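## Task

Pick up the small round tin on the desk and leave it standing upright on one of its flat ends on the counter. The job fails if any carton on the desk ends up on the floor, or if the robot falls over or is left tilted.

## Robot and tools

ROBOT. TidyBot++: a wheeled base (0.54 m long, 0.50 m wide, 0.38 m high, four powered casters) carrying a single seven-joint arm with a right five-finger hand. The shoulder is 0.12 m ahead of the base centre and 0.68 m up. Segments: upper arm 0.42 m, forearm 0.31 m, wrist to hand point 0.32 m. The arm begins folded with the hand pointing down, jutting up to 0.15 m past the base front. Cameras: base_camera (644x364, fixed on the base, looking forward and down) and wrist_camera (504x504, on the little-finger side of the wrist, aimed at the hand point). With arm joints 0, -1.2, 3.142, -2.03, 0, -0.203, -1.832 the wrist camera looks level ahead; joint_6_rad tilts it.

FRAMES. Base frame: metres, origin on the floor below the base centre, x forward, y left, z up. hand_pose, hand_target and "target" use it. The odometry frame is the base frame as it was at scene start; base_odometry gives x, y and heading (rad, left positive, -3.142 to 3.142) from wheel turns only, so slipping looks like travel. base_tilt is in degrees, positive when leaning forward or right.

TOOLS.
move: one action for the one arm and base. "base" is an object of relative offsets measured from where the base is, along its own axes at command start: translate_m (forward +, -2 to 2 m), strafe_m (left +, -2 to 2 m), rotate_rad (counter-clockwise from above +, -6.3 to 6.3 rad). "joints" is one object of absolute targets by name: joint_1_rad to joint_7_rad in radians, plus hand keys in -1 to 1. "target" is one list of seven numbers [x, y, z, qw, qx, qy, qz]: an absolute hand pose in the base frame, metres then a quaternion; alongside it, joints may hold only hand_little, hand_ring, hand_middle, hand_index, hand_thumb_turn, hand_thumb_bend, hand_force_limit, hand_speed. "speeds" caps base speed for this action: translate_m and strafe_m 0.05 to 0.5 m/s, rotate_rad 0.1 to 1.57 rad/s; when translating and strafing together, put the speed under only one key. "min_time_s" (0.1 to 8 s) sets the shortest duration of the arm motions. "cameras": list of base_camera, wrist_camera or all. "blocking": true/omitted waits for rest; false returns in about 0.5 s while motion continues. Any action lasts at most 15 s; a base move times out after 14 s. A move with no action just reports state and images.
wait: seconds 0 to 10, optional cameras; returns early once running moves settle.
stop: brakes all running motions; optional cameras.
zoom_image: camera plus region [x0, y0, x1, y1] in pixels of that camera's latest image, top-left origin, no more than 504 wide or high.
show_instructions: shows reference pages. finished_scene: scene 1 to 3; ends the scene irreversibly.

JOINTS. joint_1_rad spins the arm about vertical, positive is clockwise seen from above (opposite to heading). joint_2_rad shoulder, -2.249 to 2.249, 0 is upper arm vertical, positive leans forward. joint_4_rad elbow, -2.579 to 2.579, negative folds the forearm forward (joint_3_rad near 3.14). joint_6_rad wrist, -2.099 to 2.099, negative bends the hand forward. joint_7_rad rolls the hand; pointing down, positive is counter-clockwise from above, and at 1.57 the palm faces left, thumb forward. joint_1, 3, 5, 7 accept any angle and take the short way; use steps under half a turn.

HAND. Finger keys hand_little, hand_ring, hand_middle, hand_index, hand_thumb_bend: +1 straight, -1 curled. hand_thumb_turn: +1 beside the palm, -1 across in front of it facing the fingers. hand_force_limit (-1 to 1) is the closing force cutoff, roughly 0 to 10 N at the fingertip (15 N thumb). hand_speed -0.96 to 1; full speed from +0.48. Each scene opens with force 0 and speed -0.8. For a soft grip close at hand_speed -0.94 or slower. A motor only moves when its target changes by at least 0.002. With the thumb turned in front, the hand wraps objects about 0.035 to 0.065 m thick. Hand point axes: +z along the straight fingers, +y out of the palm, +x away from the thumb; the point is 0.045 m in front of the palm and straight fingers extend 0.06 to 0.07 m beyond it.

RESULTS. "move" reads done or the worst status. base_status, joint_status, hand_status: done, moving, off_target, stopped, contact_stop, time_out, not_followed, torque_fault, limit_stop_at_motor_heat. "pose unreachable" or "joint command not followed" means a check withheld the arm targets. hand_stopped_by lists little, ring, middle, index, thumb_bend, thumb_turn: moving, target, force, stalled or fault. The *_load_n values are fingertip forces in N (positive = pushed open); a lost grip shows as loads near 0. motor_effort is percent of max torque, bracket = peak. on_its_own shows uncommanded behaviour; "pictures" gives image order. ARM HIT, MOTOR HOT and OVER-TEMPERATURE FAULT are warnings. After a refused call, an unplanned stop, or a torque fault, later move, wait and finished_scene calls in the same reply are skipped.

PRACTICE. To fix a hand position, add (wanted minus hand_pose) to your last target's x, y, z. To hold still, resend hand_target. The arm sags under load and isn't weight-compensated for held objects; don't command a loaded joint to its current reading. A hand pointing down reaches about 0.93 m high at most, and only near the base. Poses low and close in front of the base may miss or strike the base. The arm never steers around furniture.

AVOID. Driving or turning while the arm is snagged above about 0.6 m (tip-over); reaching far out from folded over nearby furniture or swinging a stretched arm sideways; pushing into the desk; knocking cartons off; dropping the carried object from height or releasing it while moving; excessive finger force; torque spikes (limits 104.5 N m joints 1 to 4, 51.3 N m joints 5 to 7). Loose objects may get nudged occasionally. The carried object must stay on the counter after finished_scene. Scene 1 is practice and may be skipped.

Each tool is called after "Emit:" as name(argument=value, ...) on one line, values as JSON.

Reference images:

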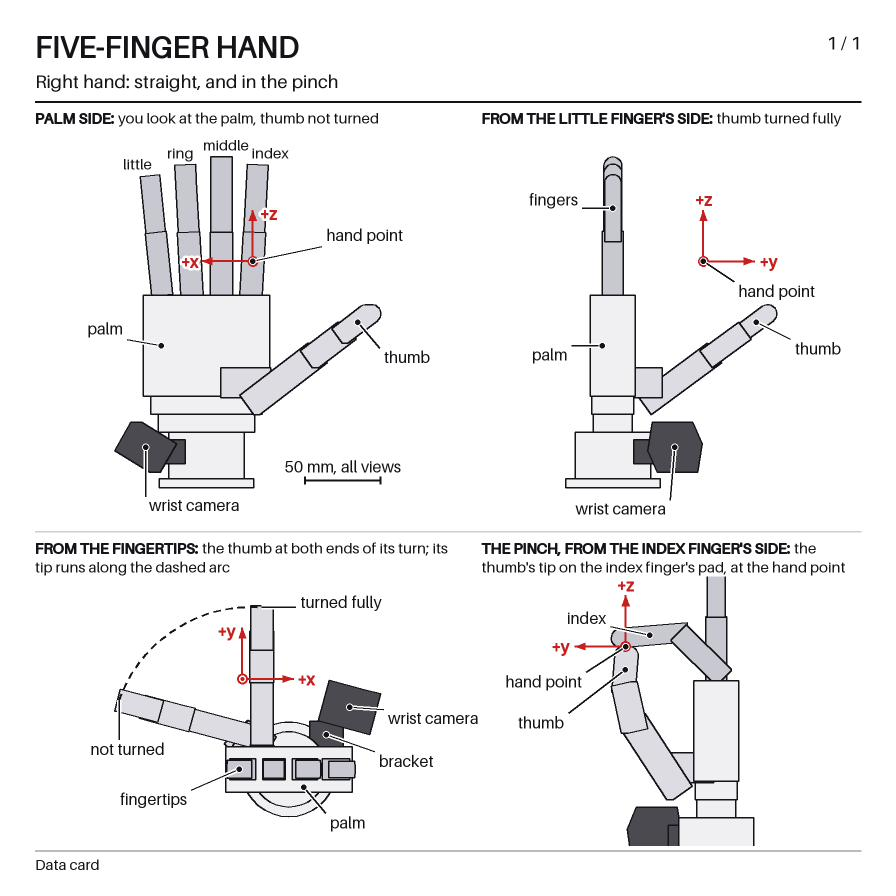

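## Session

Emit:
move(base={"rotate_rad":1.0}, joints={"joint_1_rad":0,"joint_2_rad":-0.6,"joint_3_rad":3.142,"joint_4_rad":-1.43,"joint_5_rad":0,"joint_6_rad":-0.5,"joint_7_rad":-1.832,"hand_speed":0.0,"hand_thumb_turn":-1}, cameras=["all"])

Scene clock: 3.50 s.
move: done
base_odometry: x=+0.000 y=+0.000 heading=+0.999
base_tilt: forward=+0.2 right=+0.8
base_status: done
joint_positions: joint_1_rad=-0.019 joint_2_rad=-0.582 joint_3_rad=+3.126 joint_4_rad=-1.454 joint_5_rad=+0.036 joint_6_rad=-0.594 joint_7_rad=+4.398 hand_little=+1.000 hand_ring=+1.000 hand_middle=+1.000 hand_index=+1.000 hand_thumb_turn=-1.000 hand_thumb_bend=+1.000 hand_force_limit=+0.000 hand_speed=+0.000
joint_status: all done
hand_stopped_by: target,target,target,target,target,target
little_load_n: 0.0
ring_load_n: 0.0
middle_load_n: -0.5
index_load_n: 0.0
thumb_bend_load_n: 0.0
thumb_turn_load_n: 0.5
motor_effort: joint_1_rad=+1(2) joint_2_rad=+2(4) joint_3_rad=+2(3) joint_4_rad=+14(16) joint_5_rad=+0(1) joint_6_rad=+8(9) joint_7_rad=-1(2)
hand_pose: x=+0.4535 y=-0.0387 z=+1.2237 quat_wxyz=(+0.108, -0.663, +0.088, -0.736) (m; base frame)
hand_target: x=+0.4370 y=-0.0491 z=+1.2740 quat_wxyz=(+0.102, -0.612, +0.081, -0.780) (m; base frame)
hand_status: not commanded
pictures: base_camera, wrist_camera
camera_calibration:
wrist_camera: T_world_to_cam=[[-0.00606974, -0.998227, 0.0592192, -0.111734], [-0.424728, -0.0510397, -0.903881, 1.29962], [0.905301, -0.0306384, -0.423665, 0.221406], [0, 0, 0, 1]] pos_world=[0.350867, -0.03842, 1.27512]

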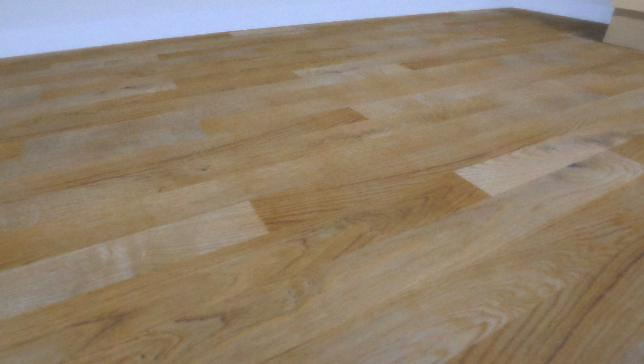

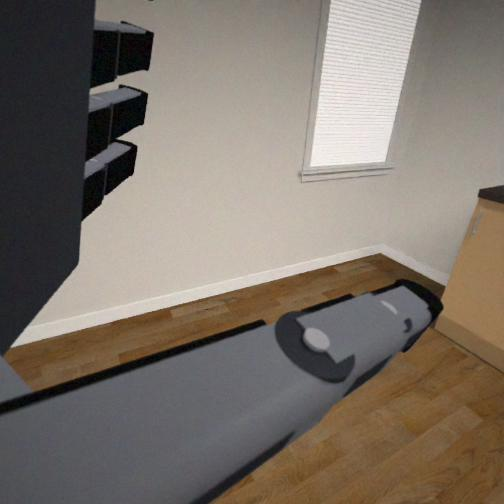

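Emit:
move(base={"rotate_rad":2.11}, cameras=["all"])

Scene clock: 13.30 s.
move: done
base_odometry: x=+0.000 y=+0.000 heading=+3.107
base_tilt: forward=+0.2 right=+0.9
base_status: done
joint_positions: joint_1_rad=-0.016 joint_2_rad=-0.582 joint_3_rad=+3.127 joint_4_rad=-1.454 joint_5_rad=+0.035 joint_6_rad=-0.594 joint_7_rad=+4.400 hand_little=+1.000 hand_ring=+1.000 hand_middle=+1.000 hand_index=+1.000 hand_thumb_turn=-1.000 hand_thumb_bend=+1.000 hand_force_limit=+0.000 hand_speed=+0.000
joint_status: not commanded
hand_stopped_by: target,target,target,target,target,target
little_load_n: 0.0
ring_load_n: 0.0
middle_load_n: 0.0
index_load_n: 0.0
thumb_bend_load_n: 0.0
thumb_turn_load_n: 0.5
motor_effort: joint_1_rad=+1(2) joint_2_rad=+2(3) joint_3_rad=+1(2) joint_4_rad=+14(14) joint_5_rad=+0(1) joint_6_rad=+9(9) joint_7_rad=+0(1)
hand_pose: x=+0.4534 y=-0.0401 z=+1.2238 quat_wxyz=(+0.106, -0.663, +0.089, -0.736) (m; base frame)
hand_target: x=+0.4370 y=-0.0491 z=+1.2740 quat_wxyz=(+0.102, -0.612, +0.081, -0.780) (m; base frame)
hand_status: not commanded
pictures: base_camera, wrist_camera
camera_calibration:
wrist_camera: T_world_to_cam=[[-0.00948992, -0.99813, 0.0603893, -0.112914], [-0.42493, -0.0506425, -0.903808, 1.29953], [0.905176, -0.0342383, -0.423655, 0.221354], [0, 0, 0, 1]] pos_world=[0.350772, -0.039313, 1.27512]

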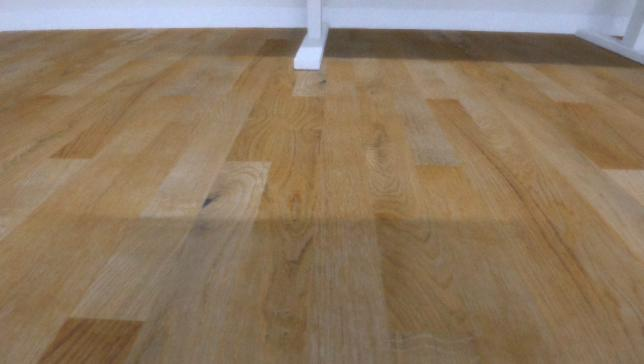

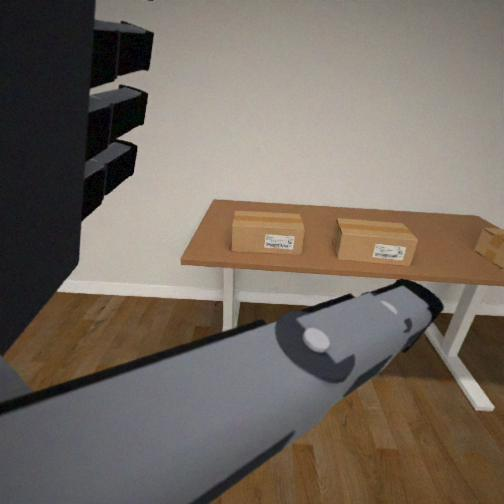

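Emit:
move(base={"translate_m":0.8,"strafe_m":-0.5,"rotate_rad":-0.041}, joints={"joint_6_rad":-1.05,"hand_thumb_turn":1}, cameras=["wrist_camera"])

Scene clock: 27.33 s.
move: done
base_odometry: x=-0.783 y=+0.527 heading=+3.067
base_tilt: forward=+0.2 right=+0.9
base_status: done
joint_positions: joint_1_rad=-0.014 joint_2_rad=-0.589 joint_3_rad=+3.129 joint_4_rad=-1.448 joint_5_rad=+0.033 joint_6_rad=-0.986 joint_7_rad=+4.401 hand_little=+1.000 hand_ring=+1.000 hand_middle=+1.000 hand_index=+1.000 hand_thumb_turn=+1.000 hand_thumb_bend=+1.000 hand_force_limit=+0.000 hand_speed=+0.000
joint_status: all done
hand_stopped_by: target,target,target,target,target,target
little_load_n: 0.0
ring_load_n: 0.0
middle_load_n: -0.5
index_load_n: 0.0
thumb_bend_load_n: 0.0
thumb_turn_load_n: 0.0
motor_effort: joint_1_rad=+1(2) joint_2_rad=+2(5) joint_3_rad=+1(4) joint_4_rad=+13(15) joint_5_rad=+0(1) joint_6_rad=+8(10) joint_7_rad=-1(1)
hand_pose: x=+0.4205 y=-0.0457 z=+1.1056 quat_wxyz=(+0.082, -0.789, +0.113, -0.599) (m; base frame)
hand_target: x=+0.4064 y=-0.0490 z=+1.1001 quat_wxyz=(+0.077, -0.801, +0.105, -0.585) (m; base frame)
hand_status: not commanded
pictures: wrist_camera
camera_calibration:
wrist_camera: T_world_to_cam=[[-0.00125422, -0.998064, 0.0621798, -0.117185], [-0.730179, -0.0415707, -0.681991, 1.06198], [0.683255, -0.0462577, -0.728713, 0.630867], [0, 0, 0, 1]] pos_world=[0.344248, -0.0436284, 1.19127]

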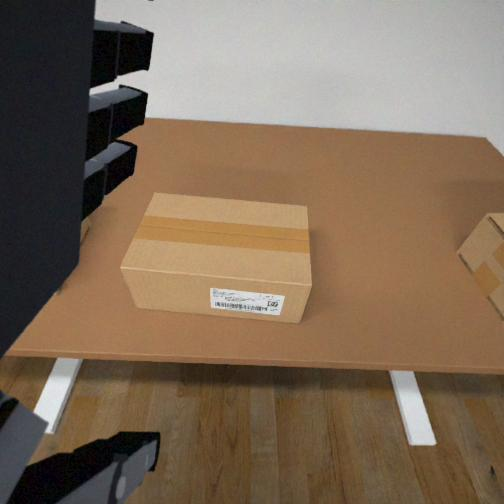

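Emit:
move(base={"translate_m":0.2,"strafe_m":-0.45}, joints={"joint_6_rad":-1.3}, cameras=["wrist_camera"])

Scene clock: 34.70 s.
move: done
base_odometry: x=-0.949 y=+0.991 heading=+3.067
base_tilt: forward=+0.2 right=+0.9
base_status: done
joint_positions: joint_1_rad=-0.014 joint_2_rad=-0.589 joint_3_rad=+3.132 joint_4_rad=-1.446 joint_5_rad=+0.031 joint_6_rad=-1.238 joint_7_rad=+4.401 hand_little=+1.000 hand_ring=+1.000 hand_middle=+1.000 hand_index=+1.000 hand_thumb_turn=+1.000 hand_thumb_bend=+1.000 hand_force_limit=+0.000 hand_speed=+0.000
joint_status: all done
hand_stopped_by: target,target,target,target,target,target
little_load_n: 0.0
ring_load_n: -0.5
middle_load_n: 0.0
index_load_n: 0.0
thumb_bend_load_n: 0.0
thumb_turn_load_n: 0.0
motor_effort: joint_1_rad=+1(2) joint_2_rad=+3(5) joint_3_rad=+1(4) joint_4_rad=+13(15) joint_5_rad=+0(1) joint_6_rad=+7(9) joint_7_rad=-1(1)
hand_pose: x=+0.3778 y=-0.0488 z=+1.0362 quat_wxyz=(+0.065, -0.857, +0.126, -0.495) (m; base frame)
hand_target: x=+0.3624 y=-0.0490 z=+1.0319 quat_wxyz=(+0.063, -0.867, +0.114, -0.480) (m; base frame)
hand_status: not commanded
pictures: wrist_camera
camera_calibration:
wrist_camera: T_world_to_cam=[[0.00486369, -0.998188, 0.0599811, -0.116031], [-0.877012, -0.0330762, -0.47933, 0.829245], [0.480445, -0.0502728, -0.875583, 0.838052], [0, 0, 0, 1]] pos_world=[0.325184, -0.0462608, 1.13822]

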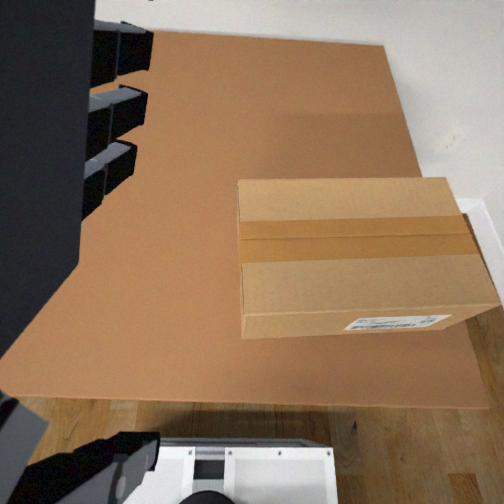

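Emit:
move(joints={"joint_2_rad":-0.3,"joint_4_rad":-1.2,"joint_6_rad":-1.55}, cameras=["wrist_camera"])

Scene clock: 41.93 s.
move: done
base_odometry: x=-0.949 y=+0.991 heading=+3.067
base_tilt: forward=+0.2 right=+0.9
base_status: not commanded
joint_positions: joint_1_rad=-0.014 joint_2_rad=-0.314 joint_3_rad=+3.132 joint_4_rad=-1.230 joint_5_rad=+0.031 joint_6_rad=-1.467 joint_7_rad=+4.401 hand_little=+1.000 hand_ring=+1.000 hand_middle=+1.000 hand_index=+1.000 hand_thumb_turn=+1.000 hand_thumb_bend=+1.000 hand_force_limit=+0.000 hand_speed=+0.000
joint_status: all done
hand_stopped_by: target,target,target,target,target,target
little_load_n: 0.0
ring_load_n: 0.0
middle_load_n: 0.0
index_load_n: 0.0
thumb_bend_load_n: 0.0
thumb_turn_load_n: 0.0
motor_effort: joint_1_rad=+1(2) joint_2_rad=-4(7) joint_3_rad=+1(2) joint_4_rad=+13(14) joint_5_rad=+0(1) joint_6_rad=+6(8) joint_7_rad=+0(1)
hand_pose: x=+0.4253 y=-0.0485 z=+1.0081 quat_wxyz=(+0.045, -0.919, +0.137, -0.368) (m; base frame)
hand_target: x=+0.4114 y=-0.0490 z=+1.0022 quat_wxyz=(+0.044, -0.933, +0.123, -0.336) (m; base frame)
hand_status: not commanded
pictures: wrist_camera
camera_calibration:
wrist_camera: T_world_to_cam=[[0.0160897, -0.998269, 0.0565617, -0.115593], [-0.977201, -0.0276771, -0.210502, 0.629289], [0.211704, -0.0518852, -0.975956, 1.00592], [0, 0, 0, 1]] pos_world=[0.403846, -0.0457837, 1.12073]

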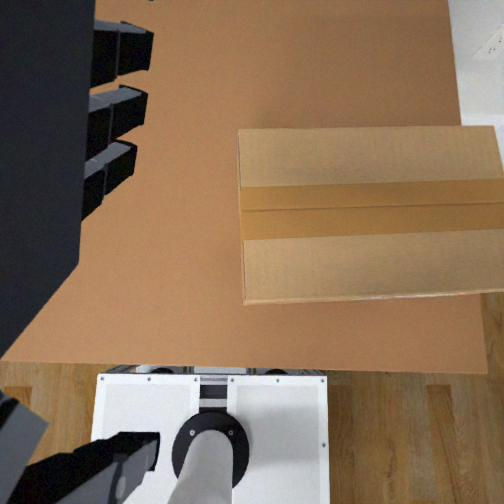

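Emit:
move(base={"strafe_m":0.4}, cameras=["wrist_camera"])

Scene clock: 47.03 s.
move: done
base_odometry: x=-0.978 y=+0.592 heading=+3.067
base_tilt: forward=+0.2 right=+0.8
base_status: done
joint_positions: joint_1_rad=-0.014 joint_2_rad=-0.314 joint_3_rad=+3.132 joint_4_rad=-1.228 joint_5_rad=+0.029 joint_6_rad=-1.470 joint_7_rad=+4.401 hand_little=+1.000 hand_ring=+1.000 hand_middle=+1.000 hand_index=+1.000 hand_thumb_turn=+1.000 hand_thumb_bend=+1.000 hand_force_limit=+0.000 hand_speed=+0.000
joint_status: not commanded
hand_stopped_by: target,target,target,target,target,target
little_load_n: 0.0
ring_load_n: 0.0
middle_load_n: 0.0
index_load_n: -0.5
thumb_bend_load_n: 0.0
thumb_turn_load_n: 0.0
motor_effort: joint_1_rad=+1(2) joint_2_rad=-4(6) joint_3_rad=+1(3) joint_4_rad=+13(13) joint_5_rad=+0(2) joint_6_rad=+5(6) joint_7_rad=+0(1)
hand_pose: x=+0.4249 y=-0.0478 z=+1.0084 quat_wxyz=(+0.046, -0.919, +0.137, -0.367) (m; base frame)
hand_target: x=+0.4114 y=-0.0490 z=+1.0022 quat_wxyz=(+0.044, -0.933, +0.123, -0.336) (m; base frame)
hand_status: not commanded
pictures: wrist_camera
camera_calibration:
wrist_camera: T_world_to_cam=[[0.0173706, -0.998359, 0.0545701, -0.113494], [-0.977307, -0.0284778, -0.209906, 0.62831], [0.211116, -0.0496855, -0.976197, 1.00692], [0, 0, 0, 1]] pos_world=[0.403447, -0.0453851, 1.12103]

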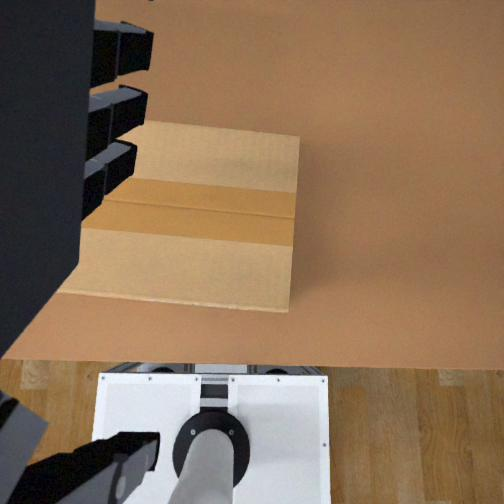

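Emit:
move(base={"strafe_m":0.3}, cameras=["wrist_camera"])

Emit:
move(base={"strafe_m":0.4}, cameras=["wrist_camera"])

Scene clock: 51.37 s.
move: done
base_odometry: x=-1.001 y=+0.293 heading=+3.067
base_tilt: forward=+0.2 right=+0.9
base_status: done
joint_positions: joint_1_rad=-0.014 joint_2_rad=-0.314 joint_3_rad=+3.132 joint_4_rad=-1.228 joint_5_rad=+0.028 joint_6_rad=-1.470 joint_7_rad=+4.401 hand_little=+1.000 hand_ring=+1.000 hand_middle=+1.000 hand_index=+1.000 hand_thumb_turn=+1.000 hand_thumb_bend=+1.000 hand_force_limit=+0.000 hand_speed=+0.000
joint_status: not commanded
hand_stopped_by: target,target,target,target,target,target
little_load_n: 0.0
ring_load_n: 0.0
middle_load_n: 0.0
index_load_n: 0.0
thumb_bend_load_n: 0.0
thumb_turn_load_n: 0.0
motor_effort: joint_1_rad=+1(2) joint_2_rad=-4(6) joint_3_rad=+1(3) joint_4_rad=+13(13) joint_5_rad=+0(1) joint_6_rad=+6(6) joint_7_rad=-1(1)
hand_pose: x=+0.4249 y=-0.0474 z=+1.0083 quat_wxyz=(+0.047, -0.919, +0.137, -0.367) (m; base frame)
hand_target: x=+0.4114 y=-0.0490 z=+1.0022 quat_wxyz=(+0.044, -0.933, +0.123, -0.336) (m; base frame)
hand_status: not commanded
pictures: wrist_camera
camera_calibration:
wrist_camera: T_world_to_cam=[[0.0180284, -0.998411, 0.0533813, -0.112132], [-0.977275, -0.0288745, -0.209998, 0.628488], [0.211206, -0.0483823, -0.976243, 1.00699], [0, 0, 0, 1]] pos_world=[0.403545, -0.0450863, 1.12104]

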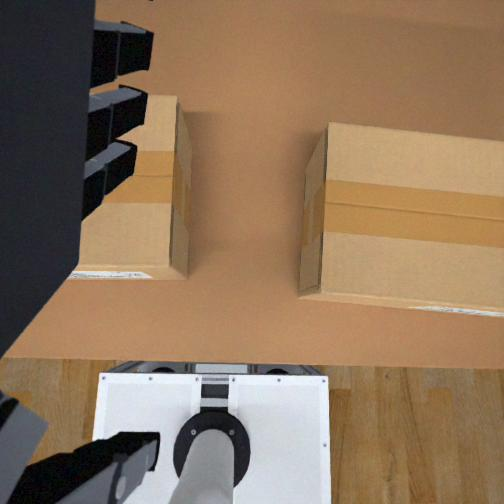

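Scene clock: 53.53 s.
move: done
base_odometry: x=-1.031 y=-0.106 heading=+3.066
base_tilt: forward=+0.2 right=+0.8
base_status: done
joint_positions: joint_1_rad=-0.014 joint_2_rad=-0.314 joint_3_rad=+3.132 joint_4_rad=-1.228 joint_5_rad=+0.026 joint_6_rad=-1.470 joint_7_rad=+4.401 hand_little=+1.000 hand_ring=+1.000 hand_middle=+1.000 hand_index=+1.000 hand_thumb_turn=+1.000 hand_thumb_bend=+1.000 hand_force_limit=+0.000 hand_speed=+0.000
joint_status: not commanded
hand_stopped_by: target,target,target,target,target,target
little_load_n: 0.0
ring_load_n: 0.0
middle_load_n: 0.0
index_load_n: 0.0
thumb_bend_load_n: 0.0
thumb_turn_load_n: 0.0
motor_effort: joint_1_rad=+1(2) joint_2_rad=-4(6) joint_3_rad=+1(3) joint_4_rad=+13(13) joint_5_rad=+1(1) joint_6_rad=+5(6) joint_7_rad=+0(1)
hand_pose: x=+0.4249 y=-0.0471 z=+1.0083 quat_wxyz=(+0.048, -0.919, +0.137, -0.367) (m; base frame)
hand_target: x=+0.4114 y=-0.0490 z=+1.0022 quat_wxyz=(+0.044, -0.933, +0.123, -0.336) (m; base frame)
hand_status: not commanded
pictures: wrist_camera
camera_calibration:
wrist_camera: T_world_to_cam=[[0.0184326, -0.998454, 0.0524475, -0.111152], [-0.977266, -0.0290733, -0.210016, 0.628499], [0.211216, -0.047384, -0.97629, 1.00709], [0, 0, 0, 1]] pos_world=[0.403545, -0.0449878, 1.12104]

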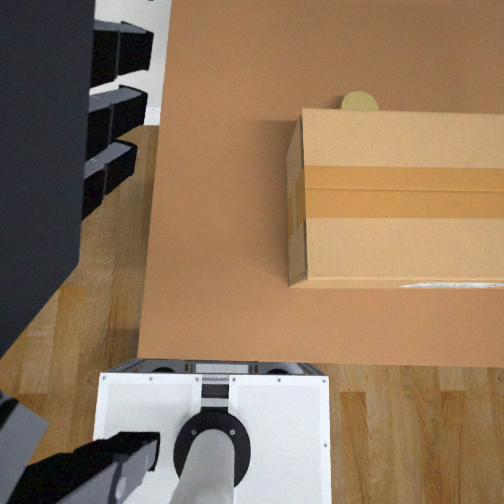

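Emit:
move(base={"translate_m":0.06,"strafe_m":-0.23}, joints={"hand_thumb_turn":-1}, speeds={"strafe_m":0.25})

Emit:
move(target=[0.595, 0.038, 0.96, 0.3696, -0.8924, 0.2391, -0.0990], min_time_s=2.5, cameras=["wrist_camera"])

Scene clock: 71.57 s.
move: done
base_odometry: x=-1.074 y=+0.128 heading=+3.067
base_tilt: forward=+0.2 right=+0.9
base_status: done
joint_positions: joint_1_rad=-0.014 joint_2_rad=-0.313 joint_3_rad=+3.132 joint_4_rad=-1.227 joint_5_rad=+0.026 joint_6_rad=-1.471 joint_7_rad=+4.401 hand_little=+1.000 hand_ring=+1.000 hand_middle=+1.000 hand_index=+1.000 hand_thumb_turn=-1.000 hand_thumb_bend=+1.000 hand_force_limit=+0.000 hand_speed=+0.000
joint_status: all done
hand_stopped_by: target,target,target,target,target,target
little_load_n: 0.0
ring_load_n: 0.0
middle_load_n: 0.0
index_load_n: 0.0
thumb_bend_load_n: 0.0
thumb_turn_load_n: 0.5
motor_effort: joint_1_rad=+1(2) joint_2_rad=-4(6) joint_3_rad=+1(3) joint_4_rad=+13(13) joint_5_rad=+0(1) joint_6_rad=+6(6) joint_7_rad=+0(1)
hand_pose: x=+0.4249 y=-0.0471 z=+1.0086 quat_wxyz=(+0.048, -0.919, +0.137, -0.367) (m; base frame)
hand_target: x=+0.4114 y=-0.0490 z=+1.0022 quat_wxyz=(+0.044, -0.933, +0.123, -0.336) (m; base frame)
hand_status: not commanded
pictures: none

Scene clock: 74.70 s.
move: done
base_odometry: x=-1.074 y=+0.128 heading=+3.067
base_tilt: forward=+0.2 right=+0.9
base_status: not commanded
joint_positions: joint_1_rad=+0.554 joint_2_rad=+0.403 joint_3_rad=+2.555 joint_4_rad=-0.654 joint_5_rad=-0.399 joint_6_rad=-1.652 joint_7_rad=+4.130 hand_little=+1.000 hand_ring=+1.000 hand_middle=+1.000 hand_index=+1.000 hand_thumb_turn=-1.000 hand_thumb_bend=+1.000 hand_force_limit=+0.000 hand_speed=+0.000
joint_status: not commanded
hand_stopped_by: target,target,target,target,target,target
little_load_n: 0.0
ring_load_n: 0.0
middle_load_n: 0.0
index_load_n: -0.5
thumb_bend_load_n: 0.0
thumb_turn_load_n: 0.5
motor_effort: joint_1_rad=+1(2) joint_2_rad=-22(24) joint_3_rad=-2(3) joint_4_rad=+12(13) joint_5_rad=-4(5) joint_6_rad=+4(6) joint_7_rad=-1(1)
hand_pose: x=+0.6120 y=+0.0321 z=+0.9645 quat_wxyz=(+0.348, -0.895, +0.232, -0.153) (m; base frame)
hand_target: x=+0.5950 y=+0.0380 z=+0.9600 quat_wxyz=(+0.370, -0.892, +0.239, -0.099) (m; base frame)
hand_status: done (0.019 m and 6.7 deg from the pose sent, 0.196 m and 49.9 deg at the start)
pictures: wrist_camera
camera_calibration:
wrist_camera: T_world_to_cam=[[-0.0156846, -0.793966, -0.60776, 0.617893], [-0.995298, -0.0457077, 0.0853974, 0.531071], [-0.0955819, 0.606242, -0.789516, 0.915206], [0, 0, 0, 1]] pos_world=[0.625743, -0.0399766, 1.05275]

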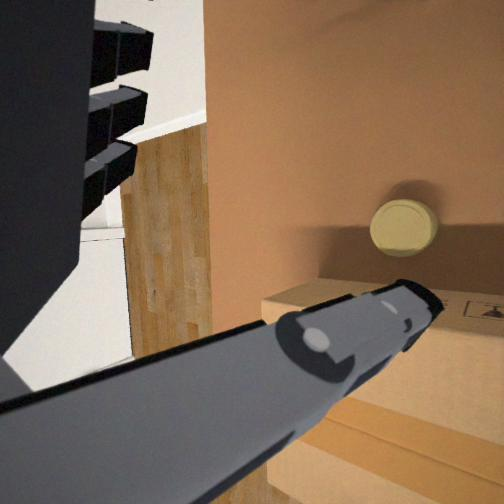

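Emit:
zoom_image(camera="wrist_camera", region=[300, 170, 480, 310])

Scaled by 2.800.

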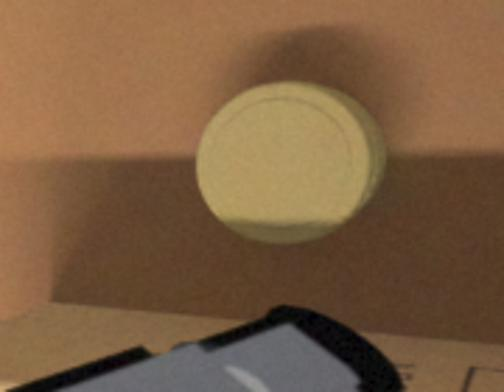

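Emit:
move(target=[0.63, 0.022, 0.88, 0.3696, -0.8924, 0.2391, -0.0990], min_time_s=2.0, cameras=["wrist_camera"])

Scene clock: 85.57 s.
move: done
base_odometry: x=-1.074 y=+0.128 heading=+3.067
base_tilt: forward=+0.2 right=+0.9
base_status: not commanded
joint_positions: joint_1_rad=+0.645 joint_2_rad=+0.431 joint_3_rad=+2.472 joint_4_rad=-0.839 joint_5_rad=-0.399 joint_6_rad=-1.598 joint_7_rad=+4.171 hand_little=+1.000 hand_ring=+1.000 hand_middle=+1.000 hand_index=+1.000 hand_thumb_turn=-1.000 hand_thumb_bend=+1.000 hand_force_limit=+0.000 hand_speed=+0.000
joint_status: not commanded
hand_stopped_by: target,target,target,target,target,target
little_load_n: 0.0
ring_load_n: 0.0
middle_load_n: 0.0
index_load_n: 0.0
thumb_bend_load_n: 0.0
thumb_turn_load_n: 0.0
motor_effort: joint_1_rad=+1(2) joint_2_rad=-23(24) joint_3_rad=-3(3) joint_4_rad=+13(13) joint_5_rad=-5(5) joint_6_rad=+3(4) joint_7_rad=-1(1)
hand_pose: x=+0.6016 y=+0.0285 z=+0.9050 quat_wxyz=(+0.354, -0.899, +0.242, -0.091) (m; base frame)
hand_target: x=+0.6300 y=+0.0220 z=+0.8800 quat_wxyz=(+0.370, -0.892, +0.239, -0.099) (m; base frame)
hand_status: done (0.038 m and 2.2 deg from the pose sent, 0.087 m and 6.7 deg at the start)
pictures: wrist_camera
camera_calibration:
wrist_camera: T_world_to_cam=[[-0.0655795, -0.770289, -0.634314, 0.632117], [-0.976979, -0.079761, 0.197865, 0.413838], [-0.203007, 0.632687, -0.747325, 0.895103], [0, 0, 0, 1]] pos_world=[0.627477, -0.0463995, 0.98801]

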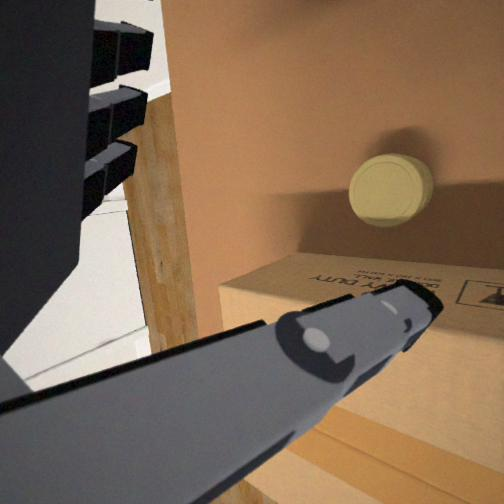

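Emit:
move(target=[0.628, 0.02, 0.81, 0.3696, -0.8924, 0.2391, -0.0990], min_time_s=2.0, cameras=["wrist_camera"])

Scene clock: 90.83 s.
move: done
base_odometry: x=-1.074 y=+0.128 heading=+3.067
base_tilt: forward=+0.2 right=+0.9
base_status: not commanded
joint_positions: joint_1_rad=+0.788 joint_2_rad=+0.443 joint_3_rad=+2.320 joint_4_rad=-1.109 joint_5_rad=-0.390 joint_6_rad=-1.384 joint_7_rad=+4.262 hand_little=+1.000 hand_ring=+1.000 hand_middle=+1.000 hand_index=+1.000 hand_thumb_turn=-1.000 hand_thumb_bend=+1.000 hand_force_limit=+0.000 hand_speed=+0.000
joint_status: not commanded
hand_stopped_by: target,target,target,target,target,target
little_load_n: 0.0
ring_load_n: 0.0
middle_load_n: 0.0
index_load_n: 0.0
thumb_bend_load_n: 0.0
thumb_turn_load_n: 0.0
motor_effort: joint_1_rad=+1(2) joint_2_rad=-22(23) joint_3_rad=-4(4) joint_4_rad=+13(13) joint_5_rad=-5(5) joint_6_rad=+3(3) joint_7_rad=-1(1)
hand_pose: x=+0.6056 y=+0.0358 z=+0.8406 quat_wxyz=(+0.372, -0.892, +0.243, -0.083) (m; base frame)
hand_target: x=+0.6280 y=+0.0200 z=+0.8100 quat_wxyz=(+0.370, -0.892, +0.239, -0.099) (m; base frame)
hand_status: done (0.041 m and 1.9 deg from the pose sent, 0.099 m and 2.2 deg at the start)
pictures: wrist_camera
camera_calibration:
wrist_camera: T_world_to_cam=[[-0.0649555, -0.744088, -0.664916, 0.621592], [-0.975881, -0.0918002, 0.198065, 0.43057], [-0.208417, 0.661744, -0.720178, 0.822505], [0, 0, 0, 1]] pos_world=[0.631985, -0.0422421, 0.920376]

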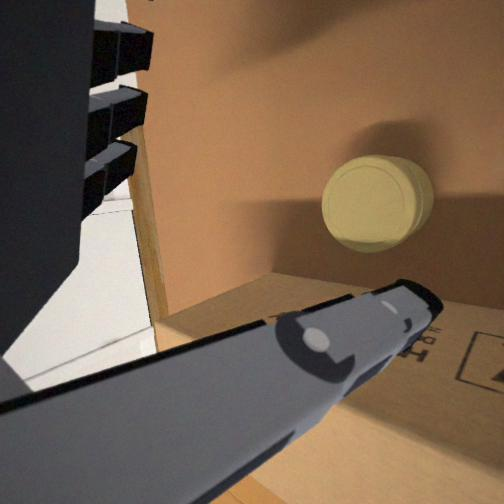

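Emit:
zoom_image(camera="wrist_camera", region=[300, 130, 460, 270])

Scaled by 3.150.

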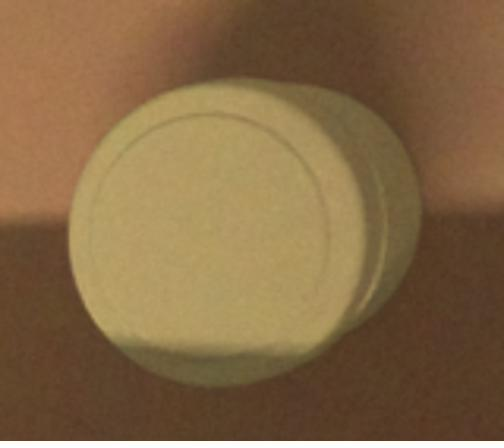

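Emit:
move(target=[0.624, 0.014, 0.78, 0.3696, -0.8924, 0.2391, -0.0990], min_time_s=2.0, cameras=["wrist_camera"])

Scene clock: 101.70 s.
move: done
base_odometry: x=-1.074 y=+0.128 heading=+3.067
base_tilt: forward=+0.2 right=+0.9
base_status: not commanded
joint_positions: joint_1_rad=+0.906 joint_2_rad=+0.511 joint_3_rad=+2.116 joint_4_rad=-1.204 joint_5_rad=-0.258 joint_6_rad=-1.284 joint_7_rad=+4.262 hand_little=+1.000 hand_ring=+1.000 hand_middle=+1.000 hand_index=+1.000 hand_thumb_turn=-1.000 hand_thumb_bend=+1.000 hand_force_limit=+0.000 hand_speed=+0.000
joint_status: not commanded
hand_stopped_by: target,target,target,target,target,target
little_load_n: 0.0
ring_load_n: 0.0
middle_load_n: 0.0
index_load_n: 0.0
thumb_bend_load_n: 0.0
thumb_turn_load_n: 0.0
motor_effort: joint_1_rad=+1(2) joint_2_rad=-21(22) joint_3_rad=-6(6) joint_4_rad=+13(13) joint_5_rad=-4(5) joint_6_rad=+3(3) joint_7_rad=-1(1)
hand_pose: x=+0.6059 y=+0.0257 z=+0.8063 quat_wxyz=(+0.367, -0.897, +0.232, -0.086) (m; base frame)
hand_target: x=+0.6240 y=+0.0140 z=+0.7800 quat_wxyz=(+0.370, -0.892, +0.239, -0.099) (m; base frame)
hand_status: done (0.034 m and 1.8 deg from the pose sent, 0.067 m and 1.9 deg at the start)
pictures: wrist_camera
camera_calibration:
wrist_camera: T_world_to_cam=[[-0.0438143, -0.754672, -0.654637, 0.570405], [-0.976151, -0.10712, 0.188822, 0.444778], [-0.212624, 0.647298, -0.731981, 0.816982], [0, 0, 0, 1]] pos_world=[0.632872, -0.050717, 0.88744]

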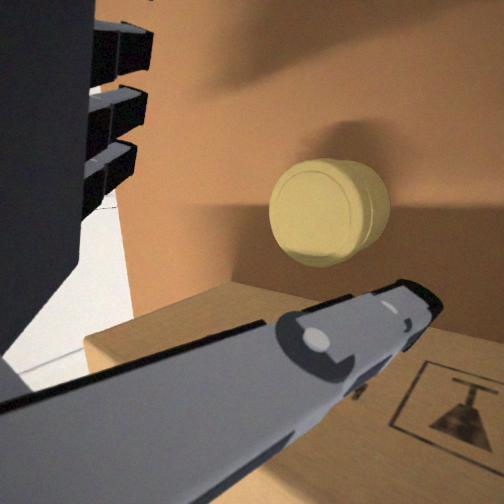

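Emit:
move(target=[0.621, 0.019, 0.762, 0.3696, -0.8924, 0.2391, -0.0990], min_time_s=1.5, cameras=["wrist_camera"])

Scene clock: 108.70 s.
move: done
base_odometry: x=-1.074 y=+0.128 heading=+3.067
base_tilt: forward=+0.2 right=+0.9
base_status: not commanded
joint_positions: joint_1_rad=+0.972 joint_2_rad=+0.586 joint_3_rad=+1.939 joint_4_rad=-1.270 joint_5_rad=-0.106 joint_6_rad=-1.210 joint_7_rad=+4.235 hand_little=+1.000 hand_ring=+1.000 hand_middle=+1.000 hand_index=+1.000 hand_thumb_turn=-1.000 hand_thumb_bend=+1.000 hand_force_limit=+0.000 hand_speed=+0.000
joint_status: not commanded
hand_stopped_by: target,target,target,target,target,target
little_load_n: 0.0
ring_load_n: 0.0
middle_load_n: 0.0
index_load_n: 0.0
thumb_bend_load_n: 0.0
thumb_turn_load_n: 0.0
motor_effort: joint_1_rad=+1(2) joint_2_rad=-21(22) joint_3_rad=-7(8) joint_4_rad=+12(13) joint_5_rad=-4(5) joint_6_rad=+3(3) joint_7_rad=-1(1)
hand_pose: x=+0.6060 y=+0.0248 z=+0.7820 quat_wxyz=(+0.360, -0.905, +0.207, -0.093) (m; base frame)
hand_target: x=+0.6210 y=+0.0190 z=+0.7620 quat_wxyz=(+0.370, -0.892, +0.239, -0.099) (m; base frame)
hand_status: done (0.026 m and 4.1 deg from the pose sent, 0.047 m and 1.8 deg at the start)
pictures: wrist_camera
camera_calibration:
wrist_camera: T_world_to_cam=[[0.00441147, -0.7729, -0.634512, 0.509328], [-0.975458, -0.14301, 0.167419, 0.46651], [-0.22014, 0.618202, -0.754563, 0.822739], [0, 0, 0, 1]] pos_world=[0.633932, -0.0482434, 0.865881]

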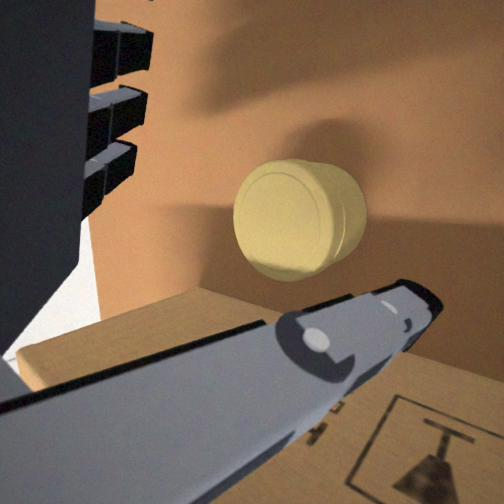

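Emit:
move(target=[0.619, 0.022, 0.74, 0.3696, -0.8924, 0.2391, -0.0990], min_time_s=1.5, cameras=["wrist_camera"])

Scene clock: 115.37 s.
move: done
base_odometry: x=-1.074 y=+0.128 heading=+3.067
base_tilt: forward=+0.2 right=+0.9
base_status: not commanded
joint_positions: joint_1_rad=+1.007 joint_2_rad=+0.657 joint_3_rad=+1.828 joint_4_rad=-1.338 joint_5_rad=+0.020 joint_6_rad=-1.144 joint_7_rad=+4.163 hand_little=+1.000 hand_ring=+1.000 hand_middle=+1.000 hand_index=+1.000 hand_thumb_turn=-1.000 hand_thumb_bend=+1.000 hand_force_limit=+0.000 hand_speed=+0.000
joint_status: not commanded
hand_stopped_by: target,target,target,target,target,target
little_load_n: 0.0
ring_load_n: 0.0
middle_load_n: 0.0
index_load_n: 0.0
thumb_bend_load_n: 0.0
thumb_turn_load_n: 0.0
motor_effort: joint_1_rad=+1(2) joint_2_rad=-21(22) joint_3_rad=-8(9) joint_4_rad=+11(12) joint_5_rad=-4(5) joint_6_rad=+4(4) joint_7_rad=-1(1)
hand_pose: x=+0.6043 y=+0.0247 z=+0.7558 quat_wxyz=(+0.355, -0.906, +0.211, -0.090) (m; base frame)
hand_target: x=+0.6190 y=+0.0220 z=+0.7400 quat_wxyz=(+0.370, -0.892, +0.239, -0.099) (m; base frame)
hand_status: done (0.022 m and 4.1 deg from the pose sent, 0.044 m and 4.1 deg at the start)
pictures: wrist_camera
camera_calibration:
wrist_camera: T_world_to_cam=[[-0.0059414, -0.777305, -0.629096, 0.494875], [-0.974157, -0.137551, 0.179157, 0.45952], [-0.225793, 0.613902, -0.7564, 0.807672], [0, 0, 0, 1]] pos_world=[0.632952, -0.0479549, 0.83992]

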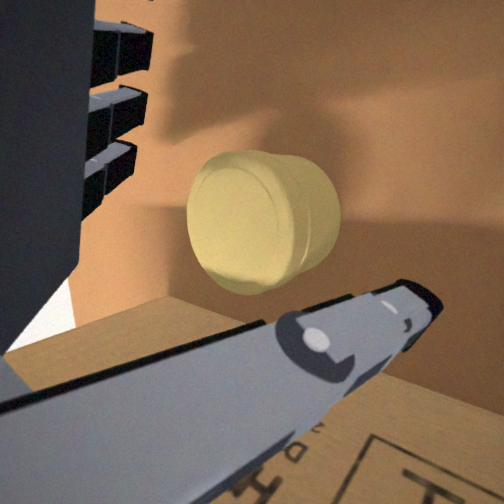

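Emit:
move(joints={"hand_speed":-0.7,"hand_force_limit":-0.5,"hand_thumb_bend":0.5})

Emit:
move(joints={"hand_speed":-0.88,"hand_force_limit":-0.6,"hand_index":-0.1,"hand_middle":-0.1}, cameras=["wrist_camera"])

Scene clock: 120.37 s.
move: done
base_odometry: x=-1.074 y=+0.128 heading=+3.067
base_tilt: forward=+0.2 right=+0.9
base_status: not commanded
joint_positions: joint_1_rad=+1.007 joint_2_rad=+0.657 joint_3_rad=+1.828 joint_4_rad=-1.338 joint_5_rad=+0.021 joint_6_rad=-1.144 joint_7_rad=+4.162 hand_little=+1.000 hand_ring=+1.000 hand_middle=+1.000 hand_index=+1.000 hand_thumb_turn=-1.000 hand_thumb_bend=+0.500 hand_force_limit=-0.500 hand_speed=-0.700
joint_status: all done
hand_stopped_by: target,target,target,target,target,target
little_load_n: 0.0
ring_load_n: 0.0
middle_load_n: 0.0
index_load_n: 0.0
thumb_bend_load_n: 0.0
thumb_turn_load_n: 0.0
motor_effort: joint_1_rad=+1(2) joint_2_rad=-21(22) joint_3_rad=-9(9) joint_4_rad=+11(12) joint_5_rad=-4(5) joint_6_rad=+3(3) joint_7_rad=+0(1)
hand_pose: x=+0.6046 y=+0.0245 z=+0.7558 quat_wxyz=(+0.355, -0.906, +0.211, -0.090) (m; base frame)
hand_target: x=+0.6190 y=+0.0220 z=+0.7400 quat_wxyz=(+0.370, -0.892, +0.239, -0.099) (m; base frame)
hand_status: not commanded
pictures: none

Scene clock: 123.87 s.
move: off_target
base_odometry: x=-1.074 y=+0.128 heading=+3.067
base_tilt: forward=+0.2 right=+0.9
base_status: not commanded
joint_positions: joint_1_rad=+1.007 joint_2_rad=+0.657 joint_3_rad=+1.828 joint_4_rad=-1.338 joint_5_rad=+0.022 joint_6_rad=-1.144 joint_7_rad=+4.162 hand_little=+1.000 hand_ring=+1.000 hand_middle=+0.243 hand_index=+0.254 hand_thumb_turn=-1.000 hand_thumb_bend=+0.501 hand_force_limit=-0.600 hand_speed=-0.880
joint_status: hand_middle off_target (ended at +0.243, target -0.100); hand_index off_target (ended at +0.254, target -0.100); the others done
hand_stopped_by: target,target,force,force,target,target
little_load_n: 0.0
ring_load_n: 0.0
middle_load_n: 3.5
index_load_n: 0.5
thumb_bend_load_n: 4.0
thumb_turn_load_n: 1.0
motor_effort: joint_1_rad=+1(2) joint_2_rad=-21(22) joint_3_rad=-8(9) joint_4_rad=+12(12) joint_5_rad=-5(5) joint_6_rad=+3(4) joint_7_rad=-1(1)
hand_pose: x=+0.6047 y=+0.0241 z=+0.7556 quat_wxyz=(+0.355, -0.906, +0.211, -0.091) (m; base frame)
hand_target: x=+0.6190 y=+0.0220 z=+0.7400 quat_wxyz=(+0.370, -0.892, +0.239, -0.099) (m; base frame)
hand_status: not commanded
pictures: wrist_camera
camera_calibration:
wrist_camera: T_world_to_cam=[[-0.00624305, -0.778282, -0.627884, 0.49363], [-0.974459, -0.136218, 0.178536, 0.46055], [-0.224481, 0.612962, -0.757553, 0.808006], [0, 0, 0, 1]] pos_world=[0.63325, -0.0483581, 0.839825]

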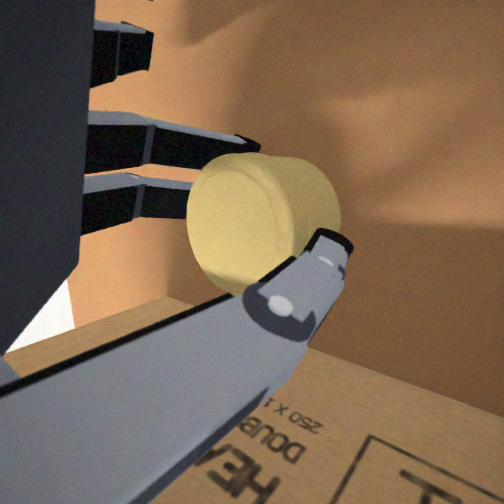

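Excellent — almost identical to the successful grip. Squeeze and lift.

Emit:
move(joints={"hand_speed":-0.93,"hand_force_limit":0.1,"hand_index":-0.2,"hand_middle":-0.2,"hand_thumb_bend":0.3})

Emit:
move(target=[0.615, 0.022, 0.80, 0.3696, -0.8924, 0.2391, -0.0990], min_time_s=2.0, cameras=["wrist_camera"])

Scene clock: 128.37 s.
move: off_target
base_odometry: x=-1.074 y=+0.128 heading=+3.067
base_tilt: forward=+0.2 right=+0.9
base_status: not commanded
joint_positions: joint_1_rad=+1.007 joint_2_rad=+0.657 joint_3_rad=+1.828 joint_4_rad=-1.338 joint_5_rad=+0.022 joint_6_rad=-1.144 joint_7_rad=+4.162 hand_little=+1.000 hand_ring=+1.000 hand_middle=+0.232 hand_index=+0.236 hand_thumb_turn=-1.000 hand_thumb_bend=+0.496 hand_force_limit=+0.100 hand_speed=-0.930
joint_status: hand_middle off_target (ended at +0.232, target -0.200); hand_index off_target (ended at +0.236, target -0.200); hand_thumb_bend off_target (ended at +0.496, target +0.300); the others done
hand_stopped_by: target,target,force,force,force,target
little_load_n: 0.0
ring_load_n: 0.0
middle_load_n: 4.5
index_load_n: 6.0
thumb_bend_load_n: 9.0
thumb_turn_load_n: 0.5
motor_effort: joint_1_rad=+1(2) joint_2_rad=-22(22) joint_3_rad=-8(9) joint_4_rad=+11(12) joint_5_rad=-4(5) joint_6_rad=+3(4) joint_7_rad=+0(1)
hand_pose: x=+0.6047 y=+0.0241 z=+0.7556 quat_wxyz=(+0.355, -0.906, +0.211, -0.091) (m; base frame)
hand_target: x=+0.6190 y=+0.0220 z=+0.7400 quat_wxyz=(+0.370, -0.892, +0.239, -0.099) (m; base frame)
hand_status: not commanded
pictures: none

Scene clock: 130.67 s.
move: done
base_odometry: x=-1.074 y=+0.128 heading=+3.067
base_tilt: forward=+0.2 right=+0.9
base_status: not commanded
joint_positions: joint_1_rad=+0.931 joint_2_rad=+0.540 joint_3_rad=+2.100 joint_4_rad=-1.255 joint_5_rad=-0.229 joint_6_rad=-1.165 joint_7_rad=+4.228 hand_little=+1.000 hand_ring=+1.000 hand_middle=+0.232 hand_index=+0.236 hand_thumb_turn=-1.000 hand_thumb_bend=+0.496 hand_force_limit=+0.100 hand_speed=-0.930
joint_status: not commanded
hand_stopped_by: target,target,force,force,force,target
little_load_n: 0.0
ring_load_n: 0.0
middle_load_n: 2.0
index_load_n: 4.0
thumb_bend_load_n: 5.0
thumb_turn_load_n: 0.0
motor_effort: joint_1_rad=+1(2) joint_2_rad=-22(23) joint_3_rad=-7(8) joint_4_rad=+13(13) joint_5_rad=-5(5) joint_6_rad=+3(4) joint_7_rad=-1(1)
hand_pose: x=+0.6288 y=+0.0155 z=+0.7863 quat_wxyz=(+0.371, -0.882, +0.270, -0.108) (m; base frame)
hand_target: x=+0.6150 y=+0.0220 z=+0.8000 quat_wxyz=(+0.370, -0.892, +0.239, -0.099) (m; base frame)
hand_status: done (0.020 m and 3.8 deg from the pose sent, 0.046 m and 4.1 deg at the start)
pictures: wrist_camera
camera_calibration:
wrist_camera: T_world_to_cam=[[-0.101438, -0.738773, -0.666277, 0.595774], [-0.984593, -0.0213365, 0.173558, 0.485736], [-0.142436, 0.673617, -0.725226, 0.76399], [0, 0, 0, 1]] pos_world=[0.647505, -0.0641308, 0.866713]

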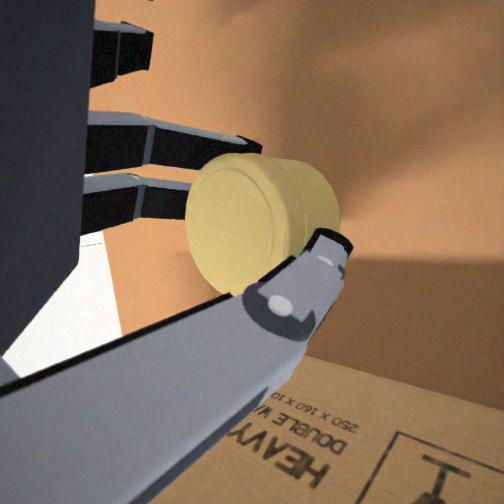

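Emit:
move(joints={"hand_speed":-0.93,"hand_force_limit":0.2,"hand_index":-0.3,"hand_middle":-0.3,"hand_thumb_bend":0.2})

Emit:
move(target=[0.59, 0.02, 0.92, 0.3696, -0.8924, 0.2391, -0.0990], min_time_s=2.0, cameras=["wrist_camera"])

Scene clock: 133.83 s.
move: off_target
base_odometry: x=-1.074 y=+0.128 heading=+3.067
base_tilt: forward=+0.2 right=+0.9
base_status: not commanded
joint_positions: joint_1_rad=+0.931 joint_2_rad=+0.540 joint_3_rad=+2.100 joint_4_rad=-1.255 joint_5_rad=-0.229 joint_6_rad=-1.165 joint_7_rad=+4.228 hand_little=+1.000 hand_ring=+1.000 hand_middle=+0.214 hand_index=+0.225 hand_thumb_turn=-1.000 hand_thumb_bend=+0.494 hand_force_limit=+0.200 hand_speed=-0.930
joint_status: hand_middle off_target (ended at +0.214, target -0.300); hand_index off_target (ended at +0.225, target -0.300); hand_thumb_bend off_target (ended at +0.494, target +0.200); the others done
hand_stopped_by: target,target,force,force,force,target
little_load_n: 0.0
ring_load_n: 0.0
middle_load_n: 6.0
index_load_n: 6.0
thumb_bend_load_n: 10.0
thumb_turn_load_n: 0.5
motor_effort: joint_1_rad=+1(1) joint_2_rad=-22(22) joint_3_rad=-6(7) joint_4_rad=+13(13) joint_5_rad=-5(5) joint_6_rad=+3(3) joint_7_rad=-1(1)
hand_pose: x=+0.6288 y=+0.0157 z=+0.7864 quat_wxyz=(+0.371, -0.882, +0.270, -0.108) (m; base frame)
hand_target: x=+0.6150 y=+0.0220 z=+0.8000 quat_wxyz=(+0.370, -0.892, +0.239, -0.099) (m; base frame)
hand_status: not commanded
pictures: none

Scene clock: 136.17 s.
move: done
base_odometry: x=-1.074 y=+0.128 heading=+3.067
base_tilt: forward=+0.2 right=+0.9
base_status: not commanded
joint_positions: joint_1_rad=+0.703 joint_2_rad=+0.422 joint_3_rad=+2.500 joint_4_rad=-0.880 joint_5_rad=-0.453 joint_6_rad=-1.545 joint_7_rad=+4.228 hand_little=+1.000 hand_ring=+1.000 hand_middle=+0.214 hand_index=+0.225 hand_thumb_turn=-1.000 hand_thumb_bend=+0.494 hand_force_limit=+0.200 hand_speed=-0.930
joint_status: not commanded
hand_stopped_by: target,target,force,force,force,target
little_load_n: 0.0
ring_load_n: 0.0
middle_load_n: 6.0
index_load_n: 6.0
thumb_bend_load_n: 10.0
thumb_turn_load_n: 0.5
motor_effort: joint_1_rad=+1(2) joint_2_rad=-23(24) joint_3_rad=-3(7) joint_4_rad=+13(13) joint_5_rad=-5(5) joint_6_rad=+3(3) joint_7_rad=+0(1)
hand_pose: x=+0.6140 y=+0.0060 z=+0.9021 quat_wxyz=(+0.367, -0.887, +0.255, -0.116) (m; base frame)
hand_target: x=+0.5900 y=+0.0200 z=+0.9200 quat_wxyz=(+0.370, -0.892, +0.239, -0.099) (m; base frame)
hand_status: done (0.033 m and 2.8 deg from the pose sent, 0.139 m and 3.8 deg at the start)
pictures: wrist_camera
camera_calibration:
wrist_camera: T_world_to_cam=[[-0.0715413, -0.752951, -0.654176, 0.635221], [-0.987391, -0.0393932, 0.153323, 0.470958], [-0.141215, 0.656896, -0.740638, 0.865471], [0, 0, 0, 1]] pos_world=[0.632682, -0.0716822, 0.984339]

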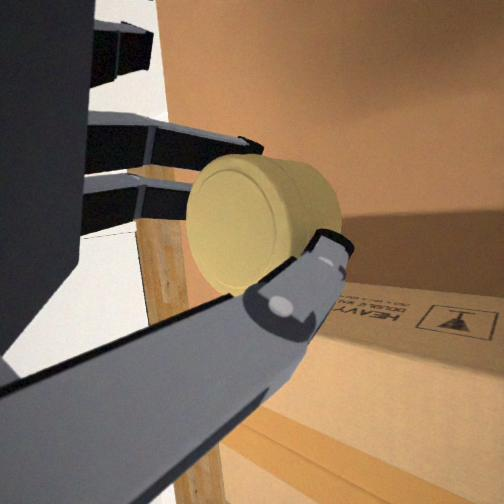

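Emit:
move(target=[0.48, 0.0, 1.02, 0.2706, -0.6533, 0.6533, -0.2706], min_time_s=2.2)

Emit:
move(base={"translate_m":-0.6}, speeds={"translate_m":0.4})

Emit:
move(base={"rotate_rad":-3.10}, speeds={"rotate_rad":1.2}, cameras=["base_camera"])

Emit:
move(base={"translate_m":1.5}, speeds={"translate_m":0.45}, cameras=["all"])

Scene clock: 147.07 s.
move: done
base_odometry: x=-1.074 y=+0.128 heading=+3.067
base_tilt: forward=+0.2 right=+0.9
base_status: not commanded
joint_positions: joint_1_rad=-0.250 joint_2_rad=-0.165 joint_3_rad=+3.400 joint_4_rad=-1.040 joint_5_rad=-0.009 joint_6_rad=-1.542 joint_7_rad=+3.233 hand_little=+1.000 hand_ring=+1.000 hand_middle=+0.214 hand_index=+0.225 hand_thumb_turn=-1.000 hand_thumb_bend=+0.494 hand_force_limit=+0.200 hand_speed=-0.930
joint_status: not commanded
hand_stopped_by: target,target,force,force,force,target
little_load_n: 0.0
ring_load_n: 0.0
middle_load_n: 6.0
index_load_n: 6.0
thumb_bend_load_n: 10.0
thumb_turn_load_n: 1.0
motor_effort: joint_1_rad=+2(2) joint_2_rad=-8(24) joint_3_rad=+0(4) joint_4_rad=+12(13) joint_5_rad=-1(5) joint_6_rad=+5(6) joint_7_rad=-1(1)
hand_pose: x=+0.4624 y=+0.0139 z=+1.0153 quat_wxyz=(+0.254, -0.685, +0.637, -0.245) (m; base frame)
hand_target: x=+0.4800 y=+0.0000 z=+1.0200 quat_wxyz=(+0.271, -0.653, +0.653, -0.271) (m; base frame)
hand_status: done (0.023 m and 5.4 deg from the pose sent, 0.179 m and 57.5 deg at the start)
pictures: none

Scene clock: 149.67 s.
move: done
base_odometry: x=-0.475 y=+0.083 heading=+3.067
base_tilt: forward=+0.2 right=+0.9
base_status: done
joint_positions: joint_1_rad=-0.251 joint_2_rad=-0.173 joint_3_rad=+3.401 joint_4_rad=-1.043 joint_5_rad=-0.007 joint_6_rad=-1.539 joint_7_rad=+3.232 hand_little=+1.000 hand_ring=+1.000 hand_middle=+0.214 hand_index=+0.225 hand_thumb_turn=-1.000 hand_thumb_bend=+0.494 hand_force_limit=+0.200 hand_speed=-0.930
joint_status: not commanded
hand_stopped_by: target,target,force,force,force,target
little_load_n: 0.0
ring_load_n: -0.5
middle_load_n: 6.0
index_load_n: 6.0
thumb_bend_load_n: 10.0
thumb_turn_load_n: 0.5
motor_effort: joint_1_rad=+1(2) joint_2_rad=-8(12) joint_3_rad=+1(1) joint_4_rad=+12(13) joint_5_rad=+0(1) joint_6_rad=+6(6) joint_7_rad=-1(1)
hand_pose: x=+0.4604 y=+0.0128 z=+1.0175 quat_wxyz=(+0.257, -0.684, +0.637, -0.247) (m; base frame)
hand_target: x=+0.4800 y=+0.0000 z=+1.0200 quat_wxyz=(+0.271, -0.653, +0.653, -0.271) (m; base frame)
hand_status: not commanded
pictures: none

Scene clock: 153.30 s.
move: done
base_odometry: x=-0.475 y=+0.083 heading=-0.032
base_tilt: forward=+0.2 right=+0.9
base_status: done
joint_positions: joint_1_rad=-0.255 joint_2_rad=-0.173 joint_3_rad=+3.406 joint_4_rad=-1.043 joint_5_rad=-0.003 joint_6_rad=-1.538 joint_7_rad=+3.232 hand_little=+1.000 hand_ring=+1.000 hand_middle=+0.214 hand_index=+0.225 hand_thumb_turn=-1.000 hand_thumb_bend=+0.494 hand_force_limit=+0.200 hand_speed=-0.930
joint_status: not commanded
hand_stopped_by: target,target,force,force,force,target
little_load_n: 0.0
ring_load_n: 0.0
middle_load_n: 5.5
index_load_n: 6.0
thumb_bend_load_n: 9.5
thumb_turn_load_n: 1.0
motor_effort: joint_1_rad=+1(3) joint_2_rad=-8(10) joint_3_rad=+1(2) joint_4_rad=+12(13) joint_5_rad=+0(1) joint_6_rad=+6(6) joint_7_rad=-1(1)
hand_pose: x=+0.4607 y=+0.0106 z=+1.0174 quat_wxyz=(+0.256, -0.683, +0.638, -0.248) (m; base frame)
hand_target: x=+0.4800 y=+0.0000 z=+1.0200 quat_wxyz=(+0.271, -0.653, +0.653, -0.271) (m; base frame)
hand_status: not commanded
pictures: base_camera

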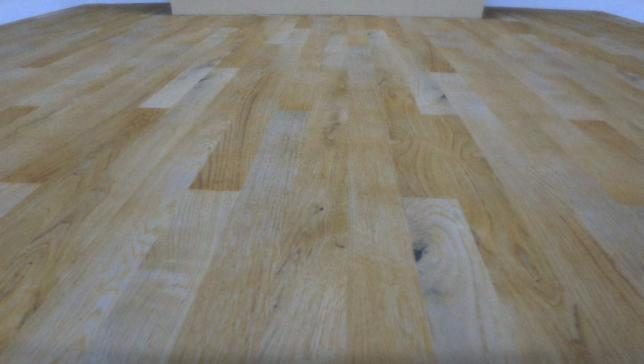

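Scene clock: 157.83 s.
move: done
base_odometry: x=+1.024 y=+0.035 heading=-0.033
base_tilt: forward=+0.2 right=+0.9
base_status: done
joint_positions: joint_1_rad=-0.255 joint_2_rad=-0.177 joint_3_rad=+3.406 joint_4_rad=-1.044 joint_5_rad=-0.003 joint_6_rad=-1.537 joint_7_rad=+3.232 hand_little=+1.000 hand_ring=+1.000 hand_middle=+0.214 hand_index=+0.225 hand_thumb_turn=-1.000 hand_thumb_bend=+0.494 hand_force_limit=+0.200 hand_speed=-0.930
joint_status: not commanded
hand_stopped_by: target,target,force,force,force,target
little_load_n: 0.0
ring_load_n: 0.0
middle_load_n: 6.0
index_load_n: 6.0
thumb_bend_load_n: 10.0
thumb_turn_load_n: 1.0
motor_effort: joint_1_rad=+1(2) joint_2_rad=-7(10) joint_3_rad=+1(1) joint_4_rad=+12(13) joint_5_rad=+0(1) joint_6_rad=+5(6) joint_7_rad=-1(1)
hand_pose: x=+0.4598 y=+0.0103 z=+1.0183 quat_wxyz=(+0.257, -0.682, +0.638, -0.249) (m; base frame)
hand_target: x=+0.4800 y=+0.0000 z=+1.0200 quat_wxyz=(+0.271, -0.653, +0.653, -0.271) (m; base frame)
hand_status: not commanded
pictures: base_camera, wrist_camera
camera_calibration:
wrist_camera: T_world_to_cam=[[-0.686813, -0.3843, -0.616929, 0.944636], [-0.603647, 0.774365, 0.189655, 0.0792785], [0.404845, 0.502665, -0.763825, 0.701121], [0, 0, 0, 1]] pos_world=[0.412799, -0.0507958, 1.10327]

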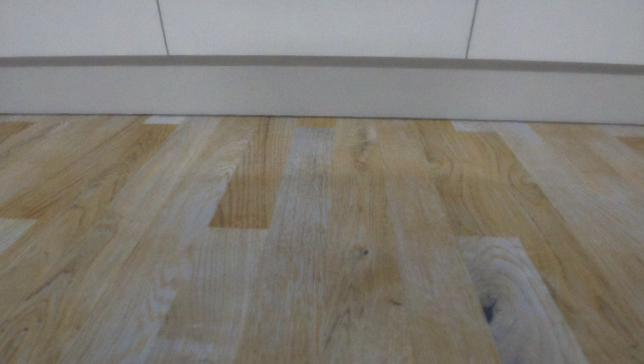

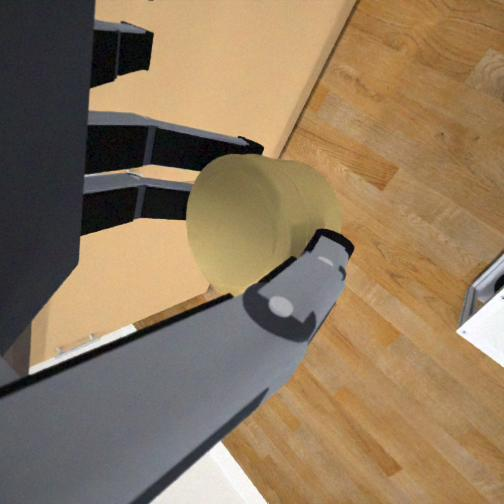

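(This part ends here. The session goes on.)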